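# Close three boxes, each holding one soap bar

## Task

Finish with all three boxes upright, each containing exactly one bar of soap and each covered by its lid; a box may already be closed and have nothing inside.

## Robot and tools

Robot: two arms, left_arm and right_arm, each with six revolute joints and a parallel gripper. In every row and every per-joint list in a result, each arm's joints come in this order: wrist pitch (joint4), waist (joint1), wrist roll (joint6), wrist yaw (joint5), elbow (joint3), shoulder (joint2). Stated ranges in rad: waist -2.880 to 2.880, shoulder 0.000 to 3.142, elbow 0.000 to 3.019, wrist pitch -1.693 to 1.571, wrist yaw -1.571 to 1.571, wrist roll -2.094 to 2.094. The true end of a joint may differ by up to 0.084 rad either way.

Frames: the scene frame has its origin on the table surface, halfway between the two nominal bases, +z up, +x out across the table, and left_arm on the +y side (arm names do not match image sides). Calibrated bases in the scene frame: left_arm at (-0.046, +0.275, 0) m, quat_wxyz (+1.000, 0, 0, +0.012); right_arm at (-0.022, -0.322, 0) m, quat_wxyz (+1.000, 0, 0, -0.026). Each arm's end_effector_position (m) and end_effector_quat_wxyz, and its wrist camera pose, are given in that arm's own base frame; fixed cameras and the table use the scene frame. Reported hand positions can be a few cm off, worse when reaching far. The gripper's fingers point along its +z and open along its y; end_effector_position is the point between the pads, roughly 1 cm short of the tips. Fully open pad gap is 0.094 m.

Row format (shared by execute_actions and move): a single list of 14 numbers, each in [-1, 1]: left_arm's six joint values in the order above plus its opening, then the same seven for right_arm. Both arms always appear. Joint values are offsets, not poses: scaled by 1.264 rad (waist), 1.32 (shoulder), 1.276 (elbow), 1.83 (wrist pitch), 6.358 (wrist yaw), 7.625 (wrist roll), and counted from the Joint targets at the start of the action or move. Zero means hold the current targets; repeating an offset moves further. The opening is absolute: +1 fully open, -1 closed. Writing 0 for the opening is itself a command, so resend the present value to leave a gripper alone.

execute_actions(actions, cameras): actions is a list of actions; each action is a list of up to 15 rows, one per 1/30 s step, and a short action repeats its last row to fill 15 steps. Every row in one action offsets from the same starting targets. An action (for both arms) is rejected if it would push a joint more than 0.084 rad beyond its range; a malformed action or a failing first action rejects the whole call. An empty list just reports state. cameras picks image sources: omitted, null or ["all"] gives all, [] gives none, an unknown name voids the call.

move(target, speed, blend, opening_speed, blocking, cameras): target is one 14-number row or a list of up to 15 rows, all offsets from the same current Joint targets (not chained). All joints move together so grippers follow curves; no collision avoidance. speed is the top speed in rad/s of the joint with the longest travel, 0.01 to 2, default 0.5, one value or one per target. blend (rad) rounds corners at intermediate targets; 0 stops at each. opening_speed (0.2 or more, per second on the -1..+1 scale) ramps the fingers; use a slow value near its minimum on fragile items. Finger values of later targets are applied on arrival, with all arms pausing. blocking=false returns after about 0.5 s while the move continues. Its result adds a move: line: done, off_target (at rest but a joint >0.035 rad away), moving, held, or fault, possibly limits=held, plus each lagging arm's worst joint and its error.

wait(seconds 0 to 10): holds last commands; a running move continues. stop(): brakes a running move, needing some distance. zoom_image(camera, region): camera is cam_high, cam_low, cam_left_wrist or cam_right_wrist; region [x0, y0, x1, y1] pixels from top-left, at most 504x504, on that camera's latest image. Image sizes: cam_high and cam_low 896x504, wrist cameras 672x504. read_manual(section) returns licence text only. finished_scene(scene) ends the current scene irreversibly; pass its number.

Result lines: Joint positions and Joint velocities per arm (rad, rad/s, then pad gap in m); "within noise" means the arm is still. Joint targets are what your next offsets start from. Tool commands shows current gripper commands. grip_measured is the measured opening on the command scale; a firm hold reads a little narrower than the part. grip_effort_nm is motor effort (negative closing), not pad force. Joint torques include arm weight; numbers 1 and 5 wrap at ±28 N m. Step readings list joint angles at some steps of actions. "joint sent to its limit" means a joint hit its end; "joint command not followed" means the clearance check altered targets. MOTOR HOT warns of heating; OVER-TEMPERATURE FAULT means that arm went limp for 30 s or more.

Motion limits: each joint's target can lead its measured angle only by a fixed amount per step, and targets that would put a gripper more than 110 mm from where it is get scaled back, so big motions take several actions. To release a push or recover a dragged arm, command targets back past the measured positions.

Avoid: dropping or releasing moving items, letting anything leave the table, fast impacts, pressing hard, and any collision between arms (can fail the task). Keep stretched poses and held loads short to limit heating. To release, command an opening clearly above grip_measured. Things may be briefly tugged or nudged by outside forces.

Each tool is called after "Call:" by a JSON object that holds its "api" and its "payload", one argument or row to a line.

## Session

Call:
{"api": "execute_actions", "payload": {
  "actions": []
}}

Scene clock: 0.00 s.
left_arm: end_effector_position=(+0.5905, -0.2707, +0.2097) grip_measured=+1.000 grip_effort_nm=n/a end_effector_quat_wxyz=(+0.442, -0.131, +0.873, +0.161) | right_arm: end_effector_position=(+0.1384, +0.3040, +0.3106) grip_measured=+1.000 grip_effort_nm=n/a end_effector_quat_wxyz=(+0.083, -0.601, +0.786, +0.123)
Joint names: [wrist pitch, waist, wrist roll, wrist yaw, elbow, shoulder]
Joint positions: left_arm=[-0.693 -0.629 -0.666 -0.848 1.484 1.795 0.094] | right_arm=[-1.458 1.064 -0.221 -0.157 1.194 1.054 0.094]
Joint velocities: within noise
Joint torques (N m): no reading
Motor temperatures (°C): left_arm=[31 32 31 29 29 32 33] | right_arm=[34 34 31 31 34 30 30]
Heat: left arm: hottest gripper 33 °C; right arm: hottest waist 34 °C.
Joint targets: left_arm=[-0.691 -0.629 -0.666 -0.848 1.507 1.800] | right_arm=[-1.457 1.064 -0.221 -0.157 1.218 1.057]
Tool commands: left_gripper/opening=+1.0 right_gripper/opening=+1.0

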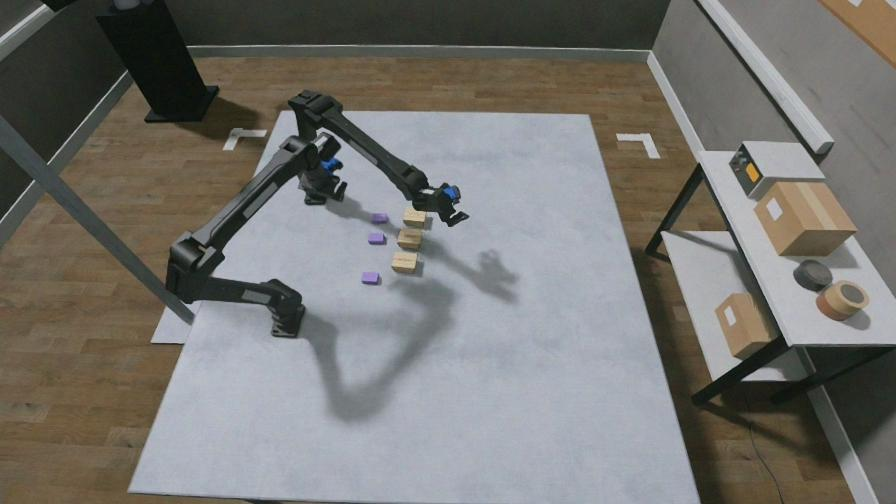

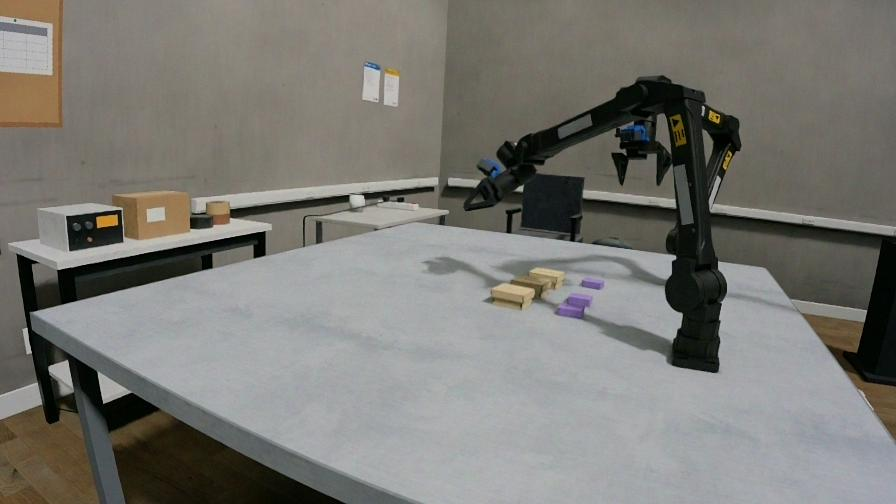

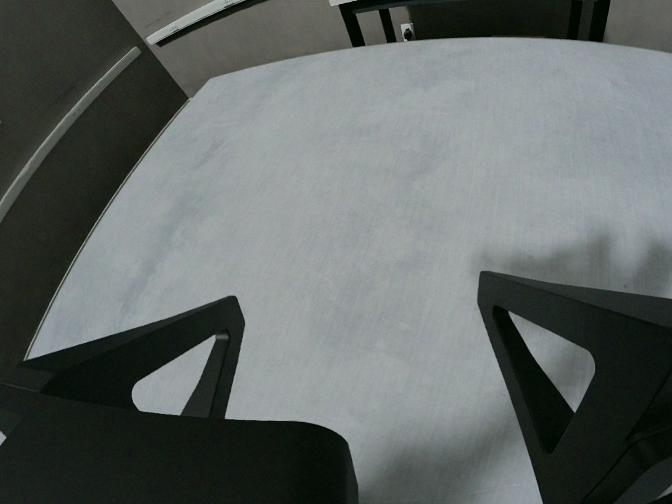

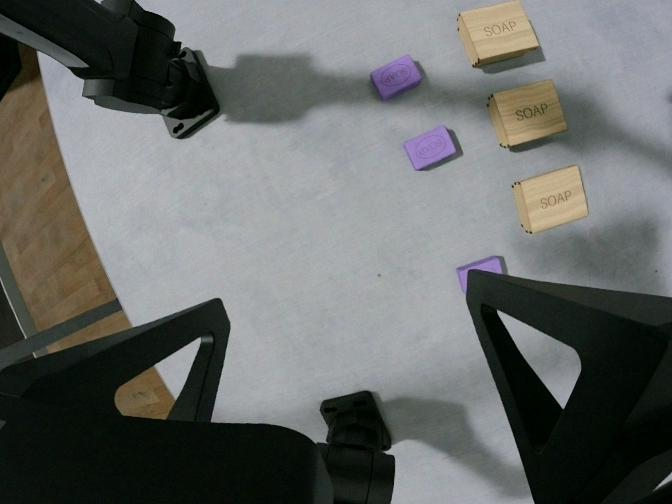

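Call:
{"api": "zoom_image", "payload": {
  "camera": "cam_right_wrist",
  "region": [360, 0, 640, 300]
}}

Call:
{"api": "zoom_image", "payload": {
  "camera": "cam_low",
  "region": [470, 240, 630, 340]
}}

Call:
{"api": "zoom_image", "payload": {
  "camera": "cam_high",
  "region": [340, 190, 480, 300]
}}

Scaled by 1.680 from the camera's 672x504 image, which has a finer 960x720 frame.

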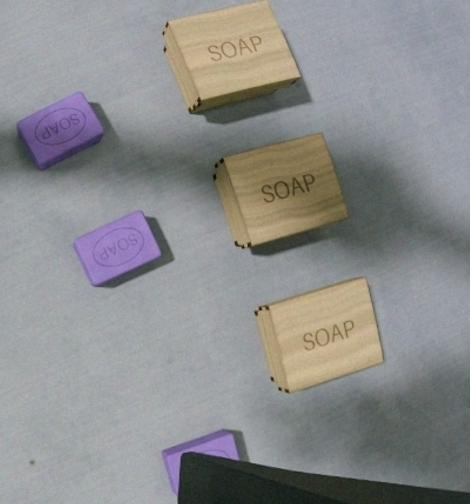

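Scaled by 3.150 from the camera's 896x504 image, which has a finer 1280x720 frame.

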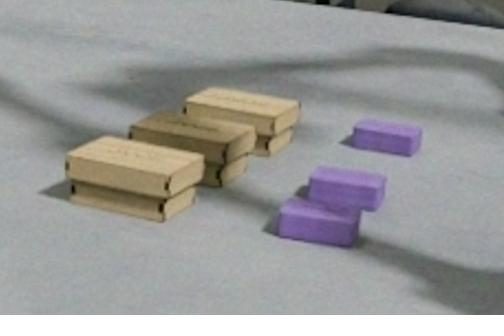

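Scaled by 3.600 from the camera's 896x504 image, which has a finer 1280x720 frame.

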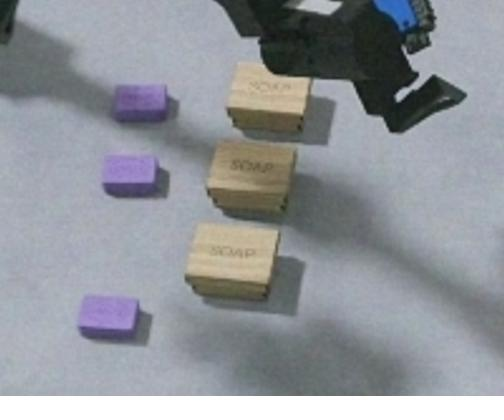

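Call:
{"api": "move", "payload": {
  "target": [-0.525,0,0.008,0.1334,-0.038,-0.320,1,0,-1,0,0,0,0,1],
  "speed": 1.0
}}

Scene clock: 89.57 s.
left_arm: end_effector_position=(+0.3255, -0.2367, +0.3046) grip_measured=+1.000 grip_effort_nm=0.002 end_effector_quat_wxyz=(+0.010, +0.005, +1.000, -0.005) | right_arm: end_effector_position=(+0.3318, -0.0381, +0.3106) grip_measured=+1.000 grip_effort_nm=-0.061 end_effector_quat_wxyz=(+0.139, -0.024, +0.989, +0.050)
Joint names: [wrist pitch, waist, wrist roll, wrist yaw, elbow, shoulder]
Joint positions: left_arm=[-1.64 -0.629 -0.618 -0.003 1.472 1.38 0.094] | right_arm=[-1.458 -0.194 -0.221 -0.157 1.194 1.054 0.094]
Joint velocities: within noise
Joint torques (N m): left_arm=[0.54 -1.61 0.1 0.05 9.25 -13.45] | right_arm=[0.91 -0.5 0 -0.33 12.21 -6.07]
Motor temperatures (°C): left_arm=[30 31 30 29 38 37 31] | right_arm=[34 34 30 31 43 30 30]
Heat: left arm: hottest elbow 38 °C; right arm: hottest elbow 43 °C.
Joint targets: left_arm=[-1.652 -0.629 -0.604 0.001 1.459 1.378] | right_arm=[-1.457 -0.200 -0.221 -0.158 1.218 1.057]
move: done

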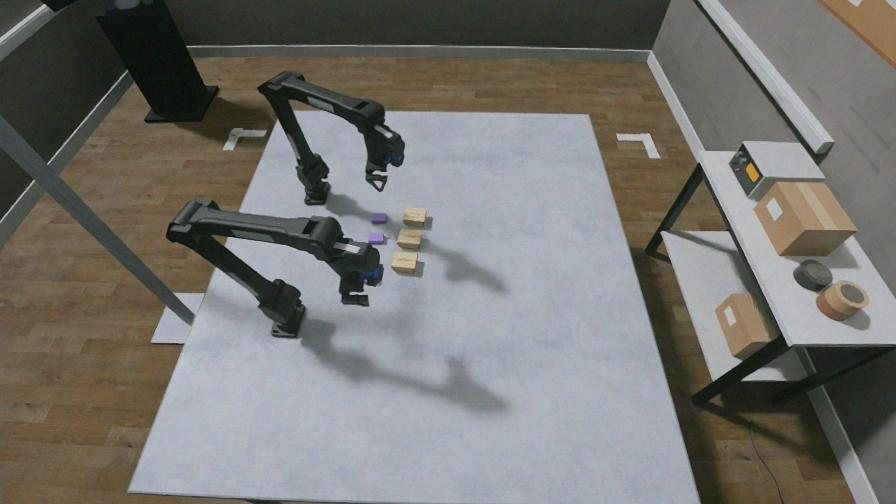

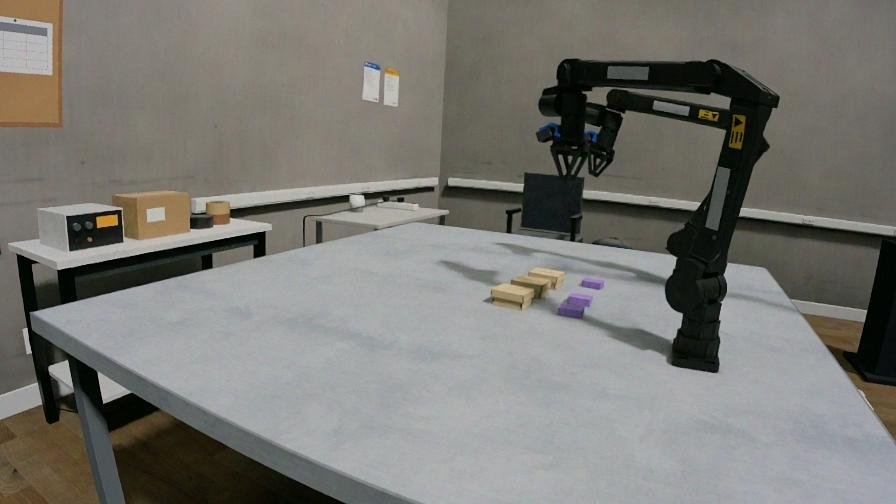

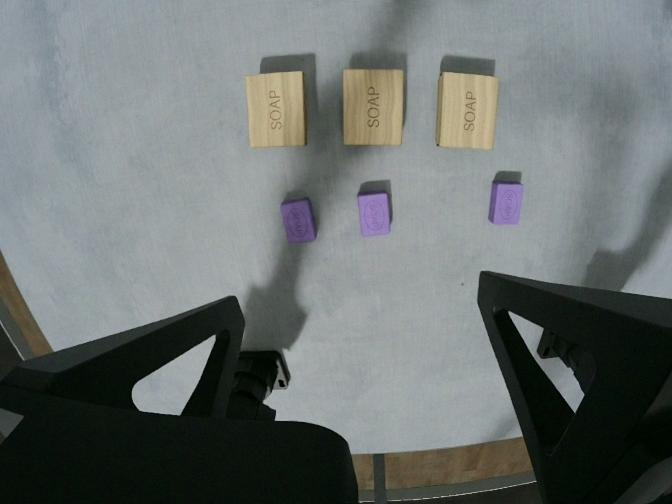

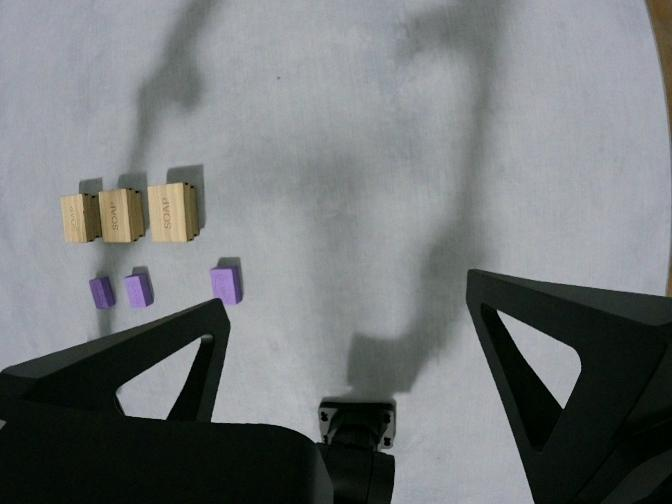

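Call:
{"api": "move", "payload": {
  "target": [0.2557,0.1807,0.0429,0,-0.2212,0.1405,1,0,0,0,0,0,0,1]
}}

Call:
{"api": "zoom_image", "payload": {
  "camera": "cam_low",
  "region": [450, 190, 650, 340]
}}

Scene clock: 156.87 s.
left_arm: end_effector_position=(+0.4053, -0.1746, +0.1301) grip_measured=+1.000 grip_effort_nm=-0.017 end_effector_quat_wxyz=(+0.007, +0.057, +0.998, -0.001) | right_arm: end_effector_position=(+0.3318, -0.0381, +0.3106) grip_measured=+1.000 grip_effort_nm=-0.051 end_effector_quat_wxyz=(+0.139, -0.024, +0.989, +0.050)
Joint names: [wrist pitch, waist, wrist roll, wrist yaw, elbow, shoulder]
Joint positions: left_arm=[-1.197 -0.407 -0.292 -0.002 1.186 1.547 0.094] | right_arm=[-1.458 -0.194 -0.221 -0.157 1.194 1.054 0.094]
Joint velocities: within noise
Joint torques (N m): left_arm=[1.68 -1.14 0.11 0.05 8.92 -14.1] | right_arm=[0.88 -0.44 0 -0.32 12.21 -6.07]
Motor temperatures (°C): left_arm=[30 31 30 28 39 36 30] | right_arm=[33 34 30 30 44 30 30]
Heat: left arm: hottest elbow 39 °C; right arm: hottest elbow 44 °C.
Joint targets: left_arm=[-1.184 -0.400 -0.277 0.001 1.176 1.564] | right_arm=[-1.457 -0.200 -0.221 -0.158 1.218 1.057]
move: done

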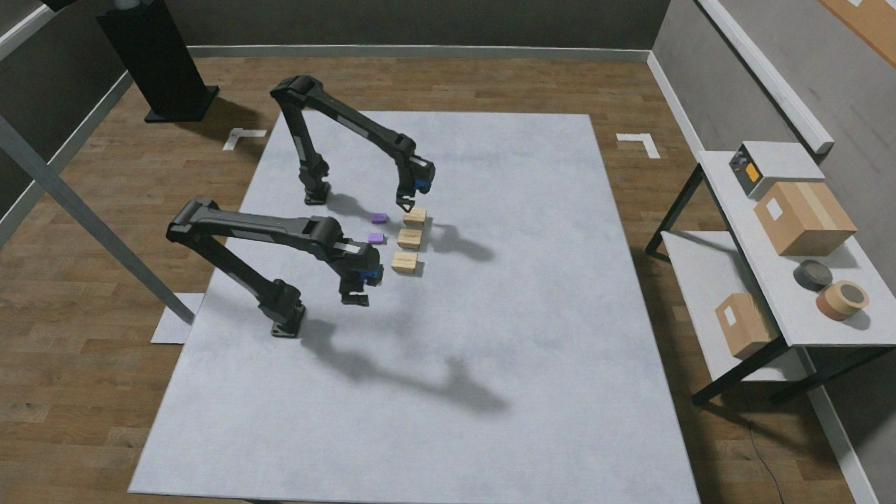

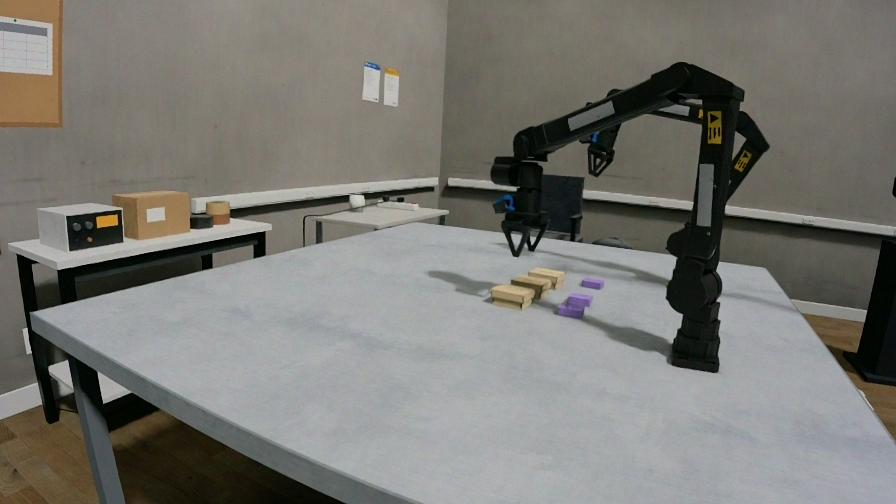

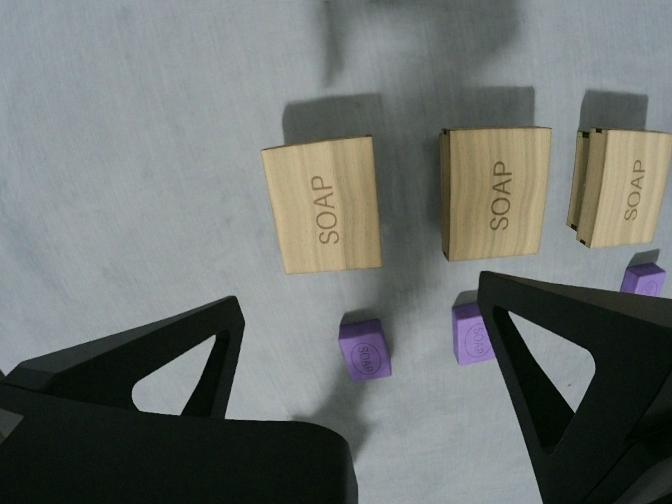

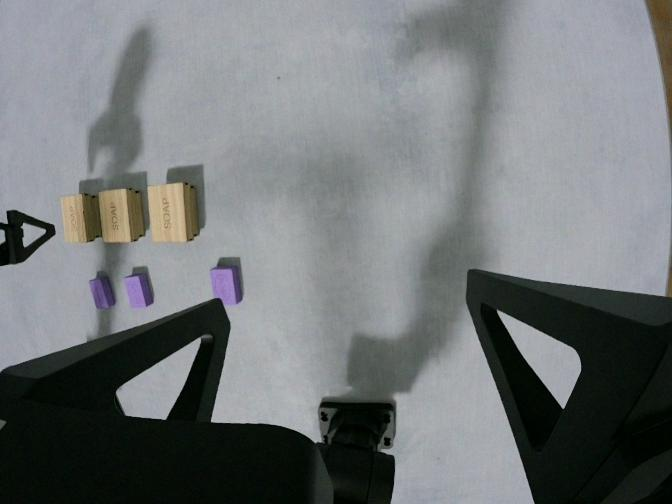

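Scaled by 2.520 from the camera's 896x504 image, which has a finer 1280x720 frame.

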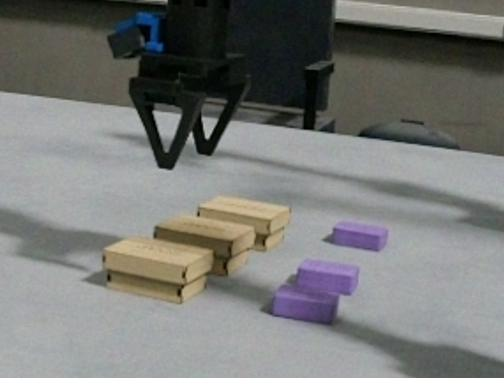

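Call:
{"api": "move", "payload": {
  "target": [0.074,0.030,0.0039,0,-0.0276,0.075,1,0,0,0,0,0,0,1],
  "cameras": ["cam_left_wrist","cam_low"]
}}

Call:
{"api": "zoom_image", "payload": {
  "camera": "cam_low",
  "region": [470, 220, 610, 320]
}}

Scene clock: 193.97 s.
left_arm: end_effector_position=(+0.4254, -0.1657, +0.0740) grip_measured=+1.000 grip_effort_nm=-0.007 end_effector_quat_wxyz=(+0.005, +0.055, +0.998, -0.001) | right_arm: end_effector_position=(+0.3318, -0.0381, +0.3106) grip_measured=+1.000 grip_effort_nm=-0.051 end_effector_quat_wxyz=(+0.139, -0.024, +0.989, +0.050)
Joint names: [wrist pitch, waist, wrist roll, wrist yaw, elbow, shoulder]
Joint positions: left_arm=[-1.062 -0.371 -0.262 -0.002 1.149 1.648 0.094] | right_arm=[-1.458 -0.194 -0.221 -0.157 1.194 1.054 0.094]
Joint velocities: within noise
Joint torques (N m): left_arm=[1.66 -0.97 0.09 0.04 8.53 -15.91] | right_arm=[0.9 -0.44 0.01 -0.32 12.22 -6.07]
Motor temperatures (°C): left_arm=[30 31 30 28 38 34 30] | right_arm=[33 34 29 30 45 30 30]
Heat: left arm: hottest elbow 38 °C; right arm: hottest elbow 45 °C.
Joint targets: left_arm=[-1.049 -0.363 -0.248 0.001 1.141 1.662] | right_arm=[-1.457 -0.200 -0.221 -0.158 1.218 1.057]
move: done
Images, in order (width x height): cam_low 896x504, cam_left_wrist 672x504.

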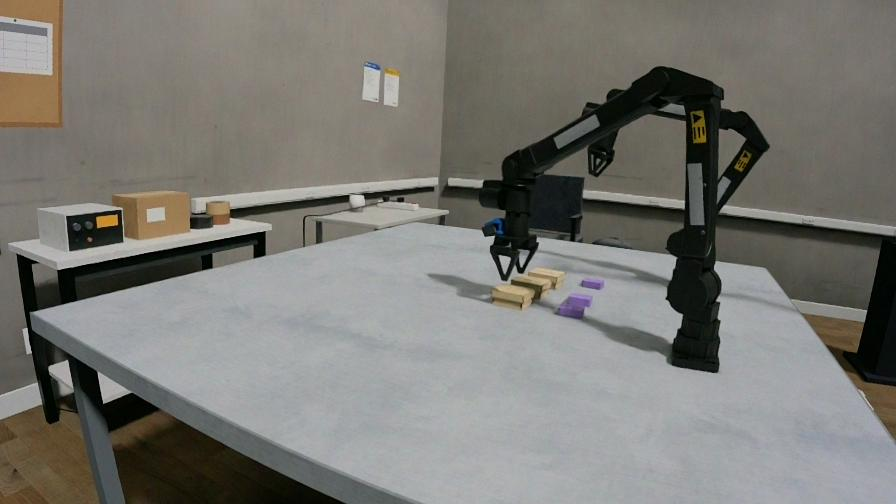

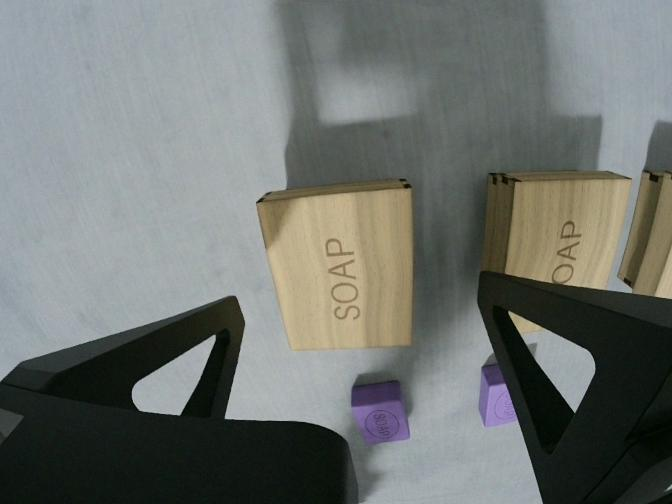

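Scaled by 3.600 from the camera's 896x504 image, which has a finer 1280x720 frame.

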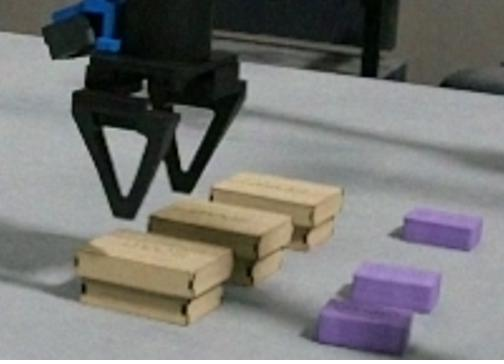

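Call:
{"api": "move", "payload": {
  "target": [0.0556,0,0,0,-0.0348,0.0440,1,0,0,0,0,0,0,1],
  "speed": 0.2,
  "cameras": ["cam_left_wrist","cam_low"]
}}

Call:
{"api": "zoom_image", "payload": {
  "camera": "cam_low",
  "region": [470, 220, 610, 320]
}}

Scene clock: 212.80 s.
left_arm: end_effector_position=(+0.4279, -0.1666, +0.0387) grip_measured=+1.000 grip_effort_nm=-0.002 end_effector_quat_wxyz=(+0.010, +0.055, +0.998, -0.002) | right_arm: end_effector_position=(+0.3318, -0.0381, +0.3106) grip_measured=+1.000 grip_effort_nm=-0.051 end_effector_quat_wxyz=(+0.139, -0.024, +0.989, +0.050)
Joint names: [wrist pitch, waist, wrist roll, wrist yaw, elbow, shoulder]
Joint positions: left_arm=[-0.96 -0.371 -0.261 -0.002 1.107 1.698 0.094] | right_arm=[-1.458 -0.194 -0.221 -0.157 1.194 1.054 0.094]
Joint velocities: within noise
Joint torques (N m): left_arm=[1.68 -0.91 0.1 0.05 7.82 -15.27] | right_arm=[0.9 -0.5 0 -0.33 12.21 -6.07]
Motor temperatures (°C): left_arm=[30 31 29 28 38 34 30] | right_arm=[33 34 29 30 45 30 30]
Heat: left arm: hottest elbow 38 °C; right arm: hottest elbow 45 °C.
Joint targets: left_arm=[-0.947 -0.363 -0.248 0.001 1.097 1.720] | right_arm=[-1.457 -0.200 -0.221 -0.158 1.218 1.057]
move: done
Images, in order (width x height): cam_low 896x504, cam_left_wrist 672x504.

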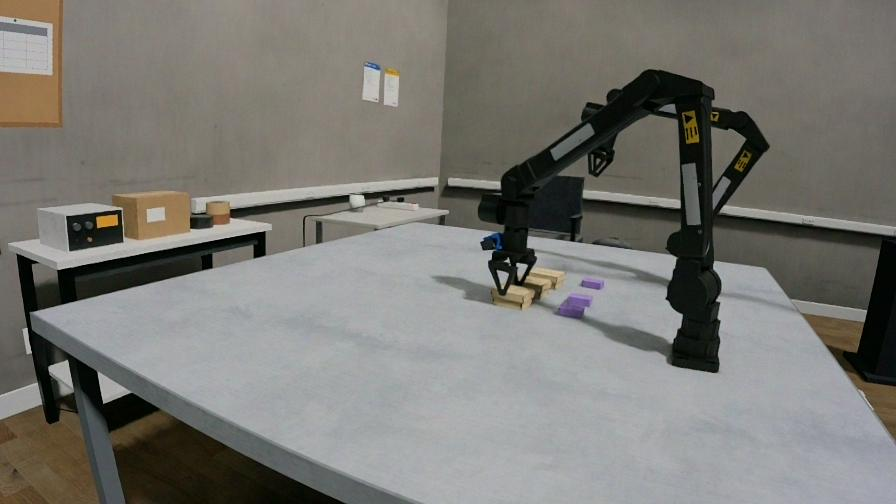

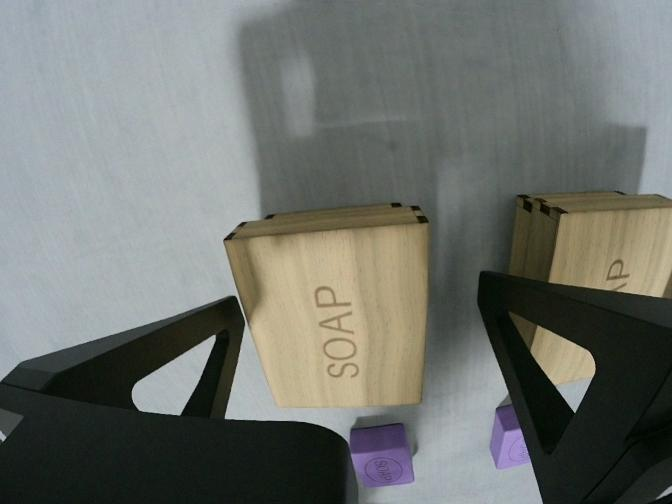

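Scaled by 3.600 from the camera's 896x504 image, which has a finer 1280x720 frame.

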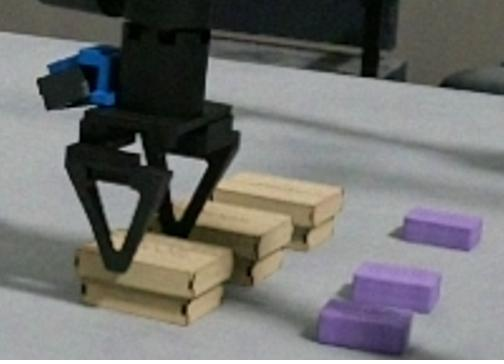

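Call:
{"api": "move", "payload": {
  "target": [0,0.0125,0.0019,0,0,0,1,0,0,0,0,0,0,1],
  "speed": 0.2,
  "cameras": ["cam_left_wrist"]
}}

Call:
{"api": "move", "payload": {
  "target": [0,0,0,0,0,0,0.2,0,0,0,0,0,0,1],
  "opening_speed": 0.5,
  "cameras": ["cam_left_wrist"]
}}

Scene clock: 224.57 s.
left_arm: end_effector_position=(+0.4302, -0.1609, +0.0388) grip_measured=+1.000 grip_effort_nm=-0.007 end_effector_quat_wxyz=(+0.010, +0.055, +0.998, -0.002) | right_arm: end_effector_position=(+0.3318, -0.0381, +0.3106) grip_measured=+1.000 grip_effort_nm=-0.056 end_effector_quat_wxyz=(+0.139, -0.024, +0.989, +0.050)
Joint names: [wrist pitch, waist, wrist roll, wrist yaw, elbow, shoulder]
Joint positions: left_arm=[-0.959 -0.358 -0.247 -0.002 1.107 1.698 0.094] | right_arm=[-1.458 -0.194 -0.221 -0.157 1.194 1.054 0.094]
Joint velocities: within noise
Joint torques (N m): left_arm=[1.63 -0.73 0.12 0.05 7.84 -15.27] | right_arm=[0.91 -0.5 0 -0.32 12.21 -6.07]
Motor temperatures (°C): left_arm=[29 31 29 28 38 35 30] | right_arm=[33 34 29 30 45 30 30]
Heat: left arm: hottest elbow 38 °C; right arm: hottest elbow 45 °C.
Joint targets: left_arm=[-0.947 -0.347 -0.233 0.001 1.097 1.720] | right_arm=[-1.457 -0.200 -0.221 -0.158 1.218 1.057]
move: done
Images, in order (width x height): cam_left_wrist 672x504.

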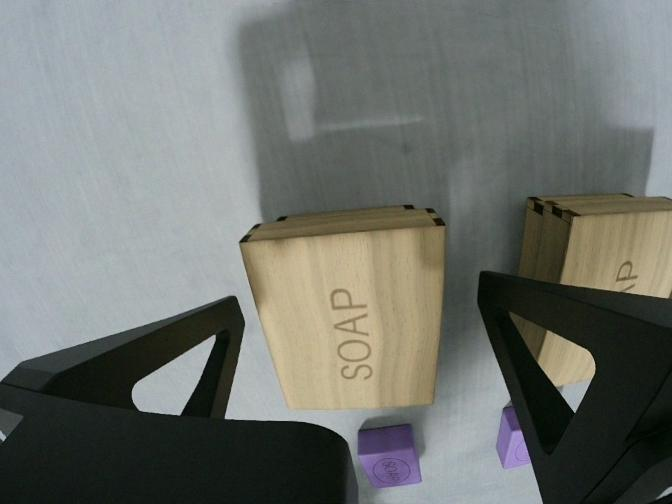

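Scene clock: 226.37 s.
left_arm: end_effector_position=(+0.4302, -0.1609, +0.0388) grip_measured=+0.378 grip_effort_nm=-1.013 end_effector_quat_wxyz=(+0.010, +0.056, +0.998, -0.002) | right_arm: end_effector_position=(+0.3318, -0.0381, +0.3106) grip_measured=+1.000 grip_effort_nm=-0.051 end_effector_quat_wxyz=(+0.139, -0.024, +0.989, +0.050)
Joint names: [wrist pitch, waist, wrist roll, wrist yaw, elbow, shoulder]
Joint positions: left_arm=[-0.959 -0.358 -0.246 -0.002 1.107 1.698 0.065] | right_arm=[-1.458 -0.194 -0.221 -0.157 1.194 1.054 0.094]
Joint velocities: within noise
Joint torques (N m): left_arm=[1.63 -0.79 0.09 0.05 7.83 -15.21] | right_arm=[0.9 -0.44 0 -0.32 12.21 -6.01]
Motor temperatures (°C): left_arm=[29 31 29 28 38 35 30] | right_arm=[33 34 29 30 45 30 30]
Heat: left arm: hottest elbow 38 °C; right arm: hottest elbow 45 °C.
Joint targets: left_arm=[-0.947 -0.347 -0.233 0.001 1.097 1.720] | right_arm=[-1.457 -0.200 -0.221 -0.158 1.218 1.057]
move: done
Images, in order (width x height): cam_left_wrist 672x504.

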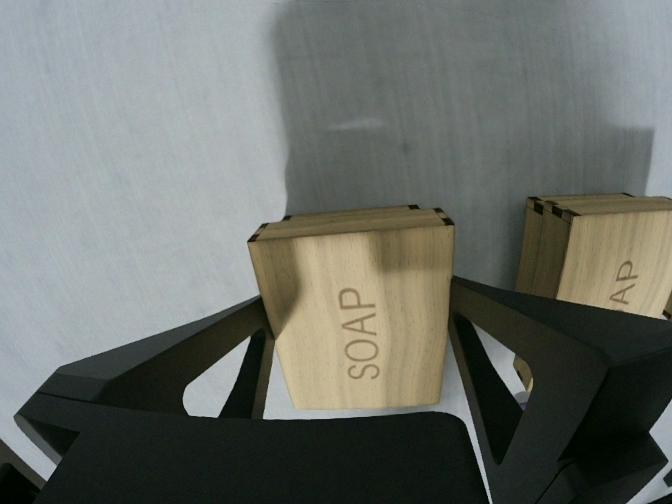

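Call:
{"api": "move", "payload": {
  "target": [
    [-0.0555,0,0,0,0.0343,-0.0432,0.2,0,0,0,0,0,0,1],
    [-0.1425,0,0,0,0.1045,-0.0958,0.2,0,0,0,0,0,0,1]
  ],
  "speed": 0.2,
  "blend": 0.02,
  "cameras": ["cam_left_wrist","cam_high","cam_low"]
}}

Call:
{"api": "zoom_image", "payload": {
  "camera": "cam_low",
  "region": [470, 220, 610, 320]
}}

Call:
{"api": "zoom_image", "payload": {
  "camera": "cam_high",
  "region": [360, 180, 460, 290]
}}

Scene clock: 247.77 s.
left_arm: end_effector_position=(+0.4101, -0.1534, +0.1015) grip_measured=+0.376 grip_effort_nm=-1.043 end_effector_quat_wxyz=(-0.026, +0.056, +0.998, +0.009) | right_arm: end_effector_position=(+0.3318, -0.0381, +0.3106) grip_measured=+1.000 grip_effort_nm=-0.051 end_effector_quat_wxyz=(+0.139, -0.024, +0.989, +0.050)
Joint names: [wrist pitch, waist, wrist roll, wrist yaw, elbow, shoulder]
Joint positions: left_arm=[-1.196 -0.358 -0.246 -0.002 1.179 1.61 0.065] | right_arm=[-1.458 -0.194 -0.221 -0.157 1.194 1.054 0.094]
Joint velocities: left_arm=[within noise] | right_arm=[0.012 -0.005 -0.007 0.037 -0.017 -0.044 0]
Joint torques (N m): left_arm=[0.35 -0.73 0.09 0.05 14.08 -17.79] | right_arm=[0.9 -0.5 0 -0.32 12.19 -6.07]
Motor temperatures (°C): left_arm=[29 31 29 28 38 36 31] | right_arm=[33 34 29 30 45 30 30]
Heat: left arm: hottest elbow 38 °C; right arm: hottest elbow 45 °C.
Joint targets: left_arm=[-1.207 -0.347 -0.233 0.001 1.230 1.594] | right_arm=[-1.457 -0.200 -0.221 -0.158 1.218 1.057]
move: off_target (left_arm); left_arm: the elbow is farthest, 0.051 rad from its target
Images, in order (width x height): cam_high 896x504, cam_low 896x504, cam_left_wrist 672x504.

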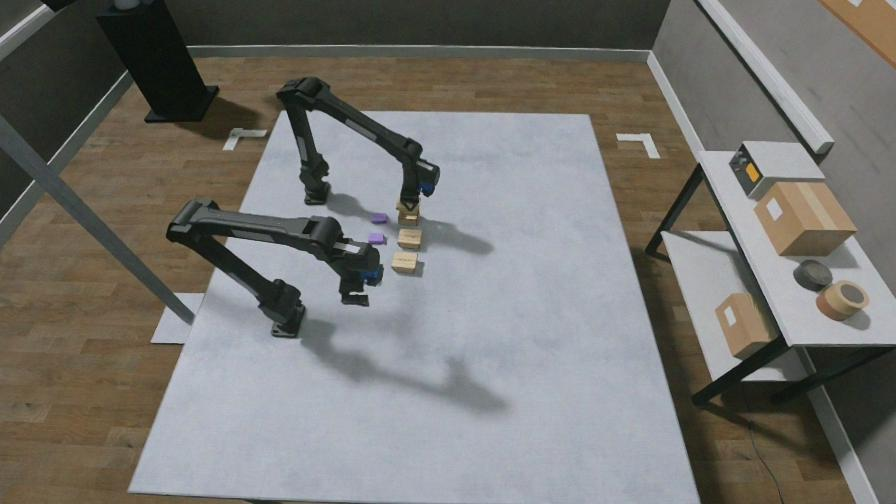

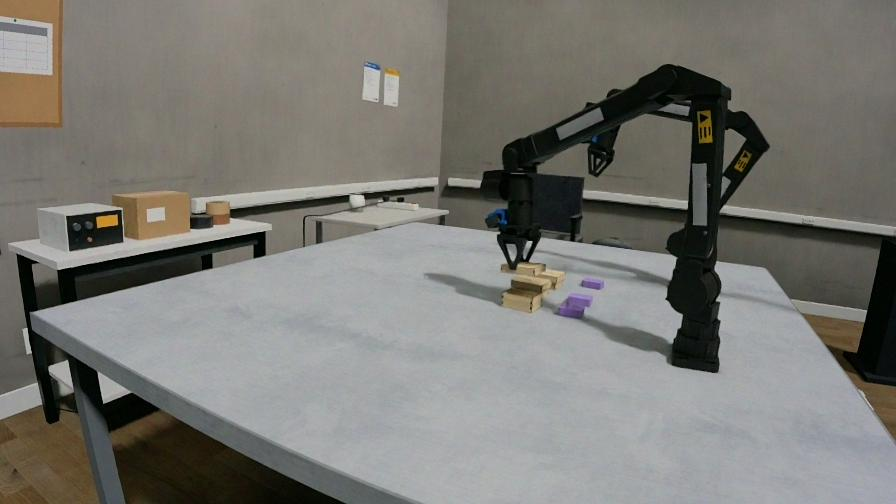

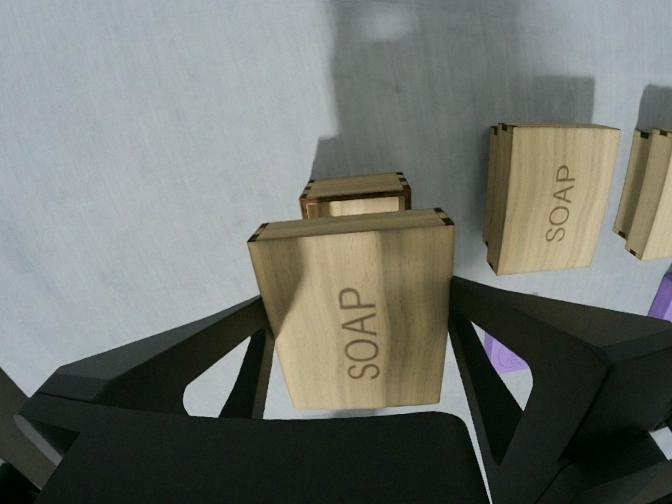

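Scaled by 3.600 from the camera's 896x504 image, which has a finer 1280x720 frame.

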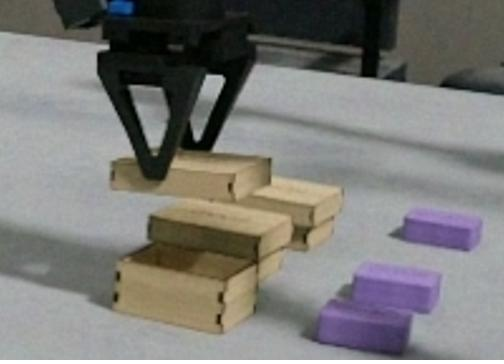

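Scaled by 4.582 from the camera's 896x504 image, which has a finer 1280x720 frame.

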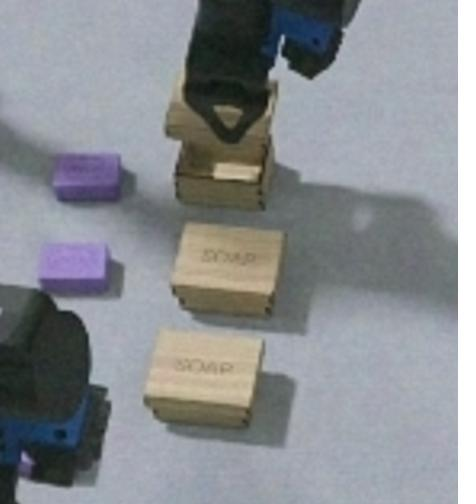

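Call:
{"api": "move", "payload": {
  "target": [0,0.393,0.06,0,0.04,-0.05,0.2,0,0,0,0,0,0,1],
  "speed": 0.5,
  "cameras": []
}}

Call:
{"api": "move", "payload": {
  "target": [0,0,0,0,0,0,0.2,-0.0128,0.920,0.1616,0.0249,0.2861,0.467,1],
  "speed": 0.8
}}

Scene clock: 297.13 s.
left_arm: end_effector_position=(+0.4511, +0.0685, +0.1455) grip_measured=+0.376 grip_effort_nm=-1.038 end_effector_quat_wxyz=(+0.027, +0.029, +0.999, +0.006) | right_arm: end_effector_position=(+0.3318, -0.0381, +0.3106) grip_measured=+1.000 grip_effort_nm=-0.051 end_effector_quat_wxyz=(+0.139, -0.024, +0.989, +0.050)
Joint names: [wrist pitch, waist, wrist roll, wrist yaw, elbow, shoulder]
Joint positions: left_arm=[-1.197 0.151 0.21 -0.001 1.226 1.545 0.065] | right_arm=[-1.458 -0.194 -0.221 -0.157 1.194 1.054 0.094]
Joint velocities: within noise
Joint torques (N m): left_arm=[0.73 -1.67 0.14 0.05 15.1 -17.49] | right_arm=[0.88 -0.44 0 -0.32 12.21 -6.12]
Motor temperatures (°C): left_arm=[29 31 29 28 47 36 32] | right_arm=[33 34 29 30 46 30 30]
Heat: left arm: hottest elbow 47 °C; right arm: hottest elbow 46 °C.
Joint targets: left_arm=[-1.208 0.150 0.224 0.001 1.281 1.528] | right_arm=[-1.457 -0.200 -0.221 -0.158 1.218 1.057]
move: off_target (left_arm); left_arm: the elbow is farthest, 0.055 rad from its target
No camera images: "cameras" was empty.

Scene clock: 299.70 s.
left_arm: end_effector_position=(+0.4511, +0.0685, +0.1455) grip_measured=+0.376 grip_effort_nm=-1.038 end_effector_quat_wxyz=(+0.027, +0.030, +0.999, +0.006) | right_arm: end_effector_position=(+0.2785, +0.4054, +0.2054) grip_measured=+1.000 grip_effort_nm=-0.051 end_effector_quat_wxyz=(-0.010, +0.015, +1.000, -0.015)
Joint names: [wrist pitch, waist, wrist roll, wrist yaw, elbow, shoulder]
Joint positions: left_arm=[-1.197 0.151 0.211 -0.001 1.226 1.545 0.065] | right_arm=[-1.473 0.97 0.999 -0.001 1.523 1.657 0.094]
Joint velocities: within noise
Joint torques (N m): left_arm=[0.73 -1.67 0.1 0.05 15.09 -17.55] | right_arm=[0.02 -0.5 0.12 -0.03 14.6 -13.92]
Motor temperatures (°C): left_arm=[29 31 29 28 47 36 32] | right_arm=[33 34 29 30 47 30 30]
Heat: left arm: hottest elbow 47 °C; right arm: hottest elbow 47 °C.
Joint targets: left_arm=[-1.208 0.150 0.224 0.001 1.281 1.528] | right_arm=[-1.480 0.963 1.011 0.001 1.582 1.673]
move: off_target (left_arm, right_arm); left_arm: the elbow is farthest, 0.055 rad from its target; right_arm: the elbow is farthest, 0.060 rad from its target

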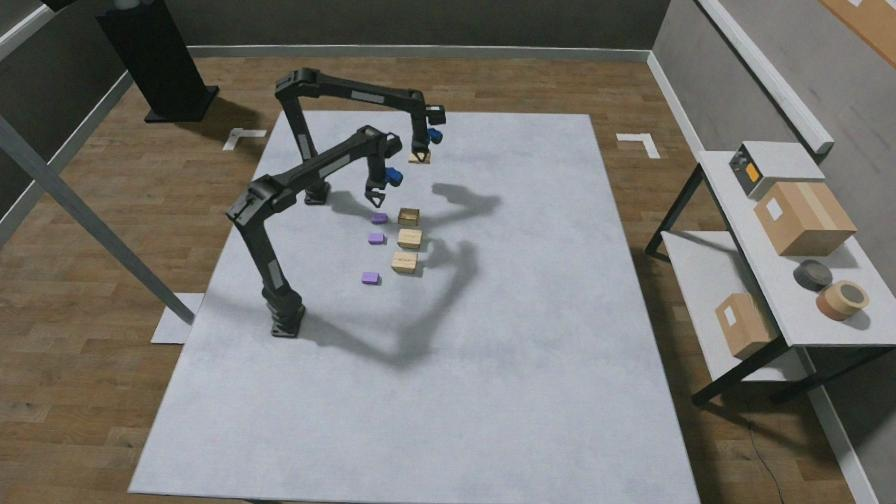

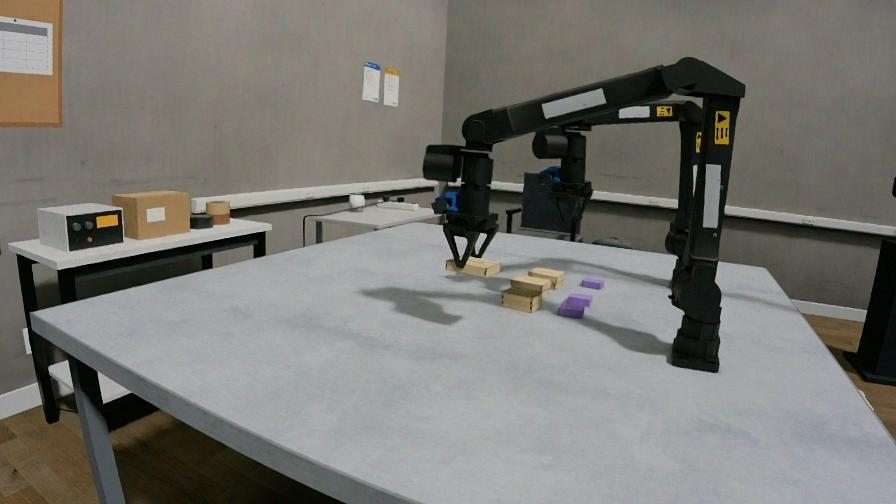

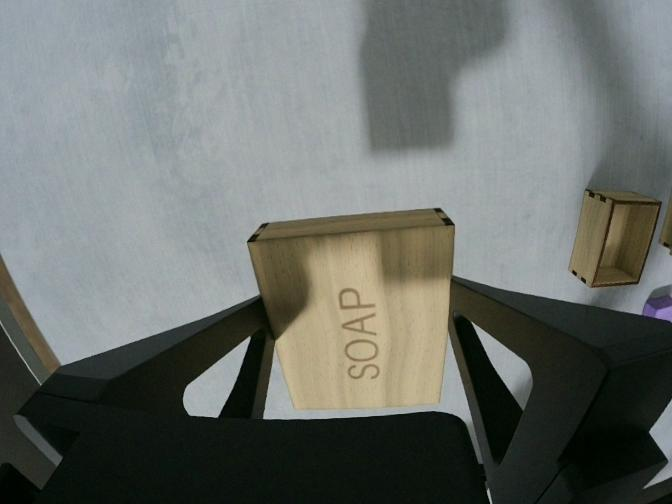

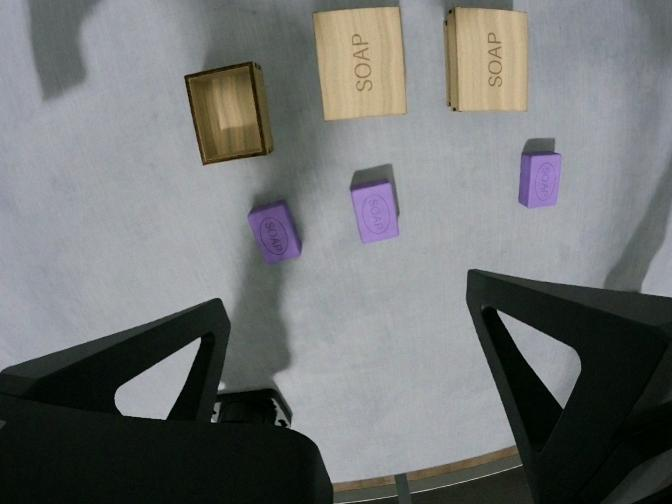

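Call:
{"api": "move", "payload": {
  "target": [0,0.237,0,0,0,0,0.2,0.150,0.105,-0.2109,0,-0.1075,0.1039,1],
  "speed": 0.5
}}

Scene clock: 340.90 s.
left_arm: end_effector_position=(+0.4129, +0.1940, +0.1455) grip_measured=+0.376 grip_effort_nm=-1.043 end_effector_quat_wxyz=(+0.026, -0.114, +0.993, +0.009) | right_arm: end_effector_position=(+0.2498, +0.4766, +0.1188) grip_measured=+1.000 grip_effort_nm=-0.056 end_effector_quat_wxyz=(-0.015, +0.743, -0.670, -0.004)
Joint names: [wrist pitch, waist, wrist roll, wrist yaw, elbow, shoulder]
Joint positions: left_arm=[-1.197 0.44 0.211 -0.001 1.226 1.545 0.065] | right_arm=[-1.215 1.089 -0.585 -0.001 1.46 1.784 0.094]
Joint velocities: within noise
Joint torques (N m): left_arm=[0.72 -0.79 0.09 0.05 15.09 -17.55] | right_arm=[0.77 0.73 -0.08 -0.14 8.17 -14.8]
Motor temperatures (°C): left_arm=[29 31 29 28 46 35 32] | right_arm=[33 34 29 30 51 31 30]
Heat: left arm: hottest elbow 46 °C; right arm: hottest elbow 51 °C.
Joint targets: left_arm=[-1.208 0.450 0.224 0.001 1.281 1.528] | right_arm=[-1.206 1.096 -0.597 0.001 1.445 1.810]
move: off_target (left_arm); left_arm: the elbow is farthest, 0.055 rad from its target

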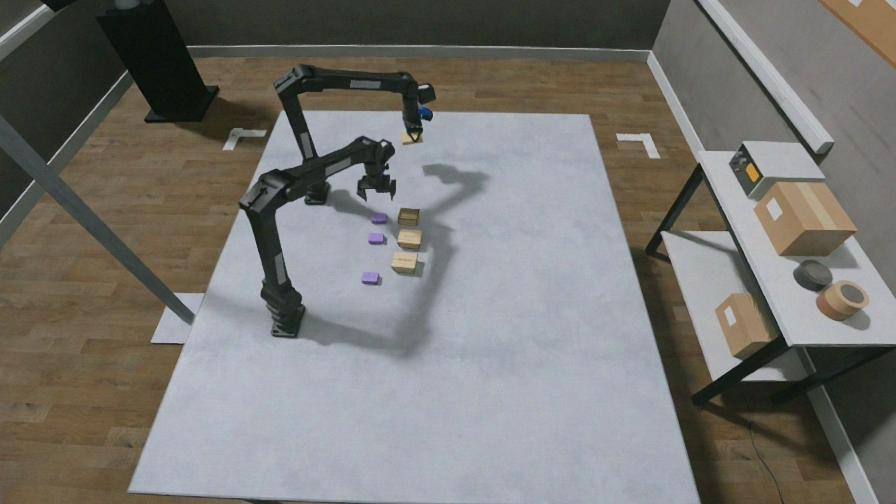

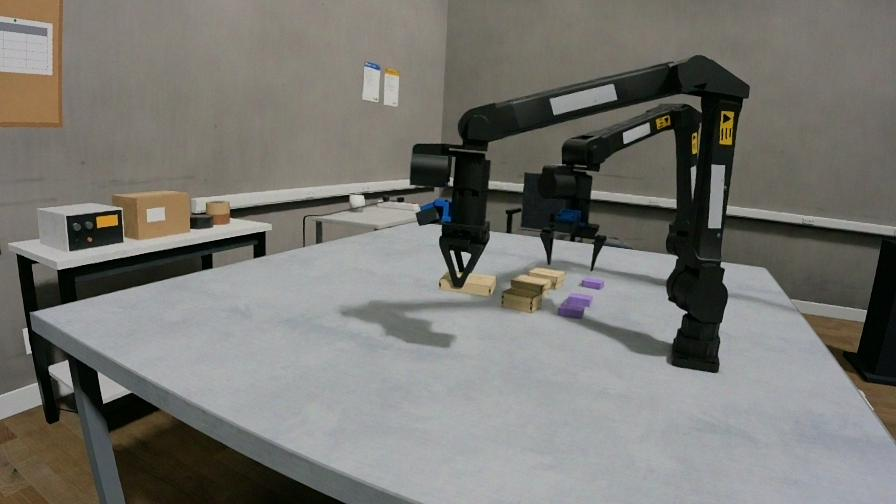

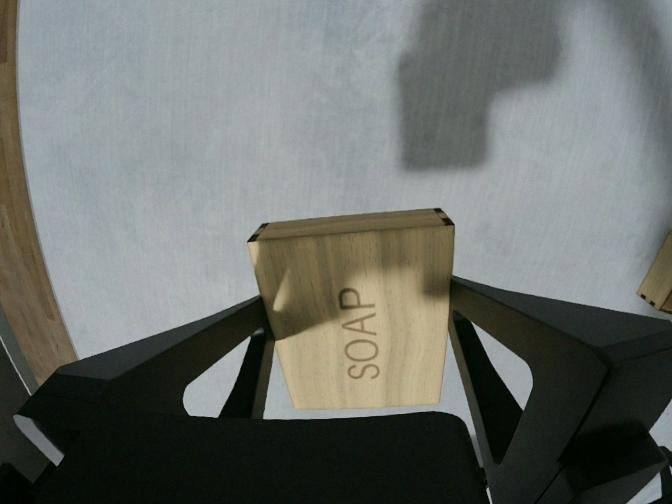

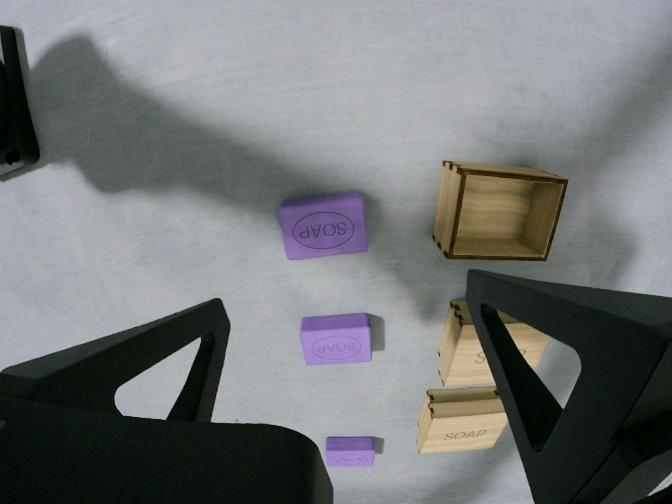

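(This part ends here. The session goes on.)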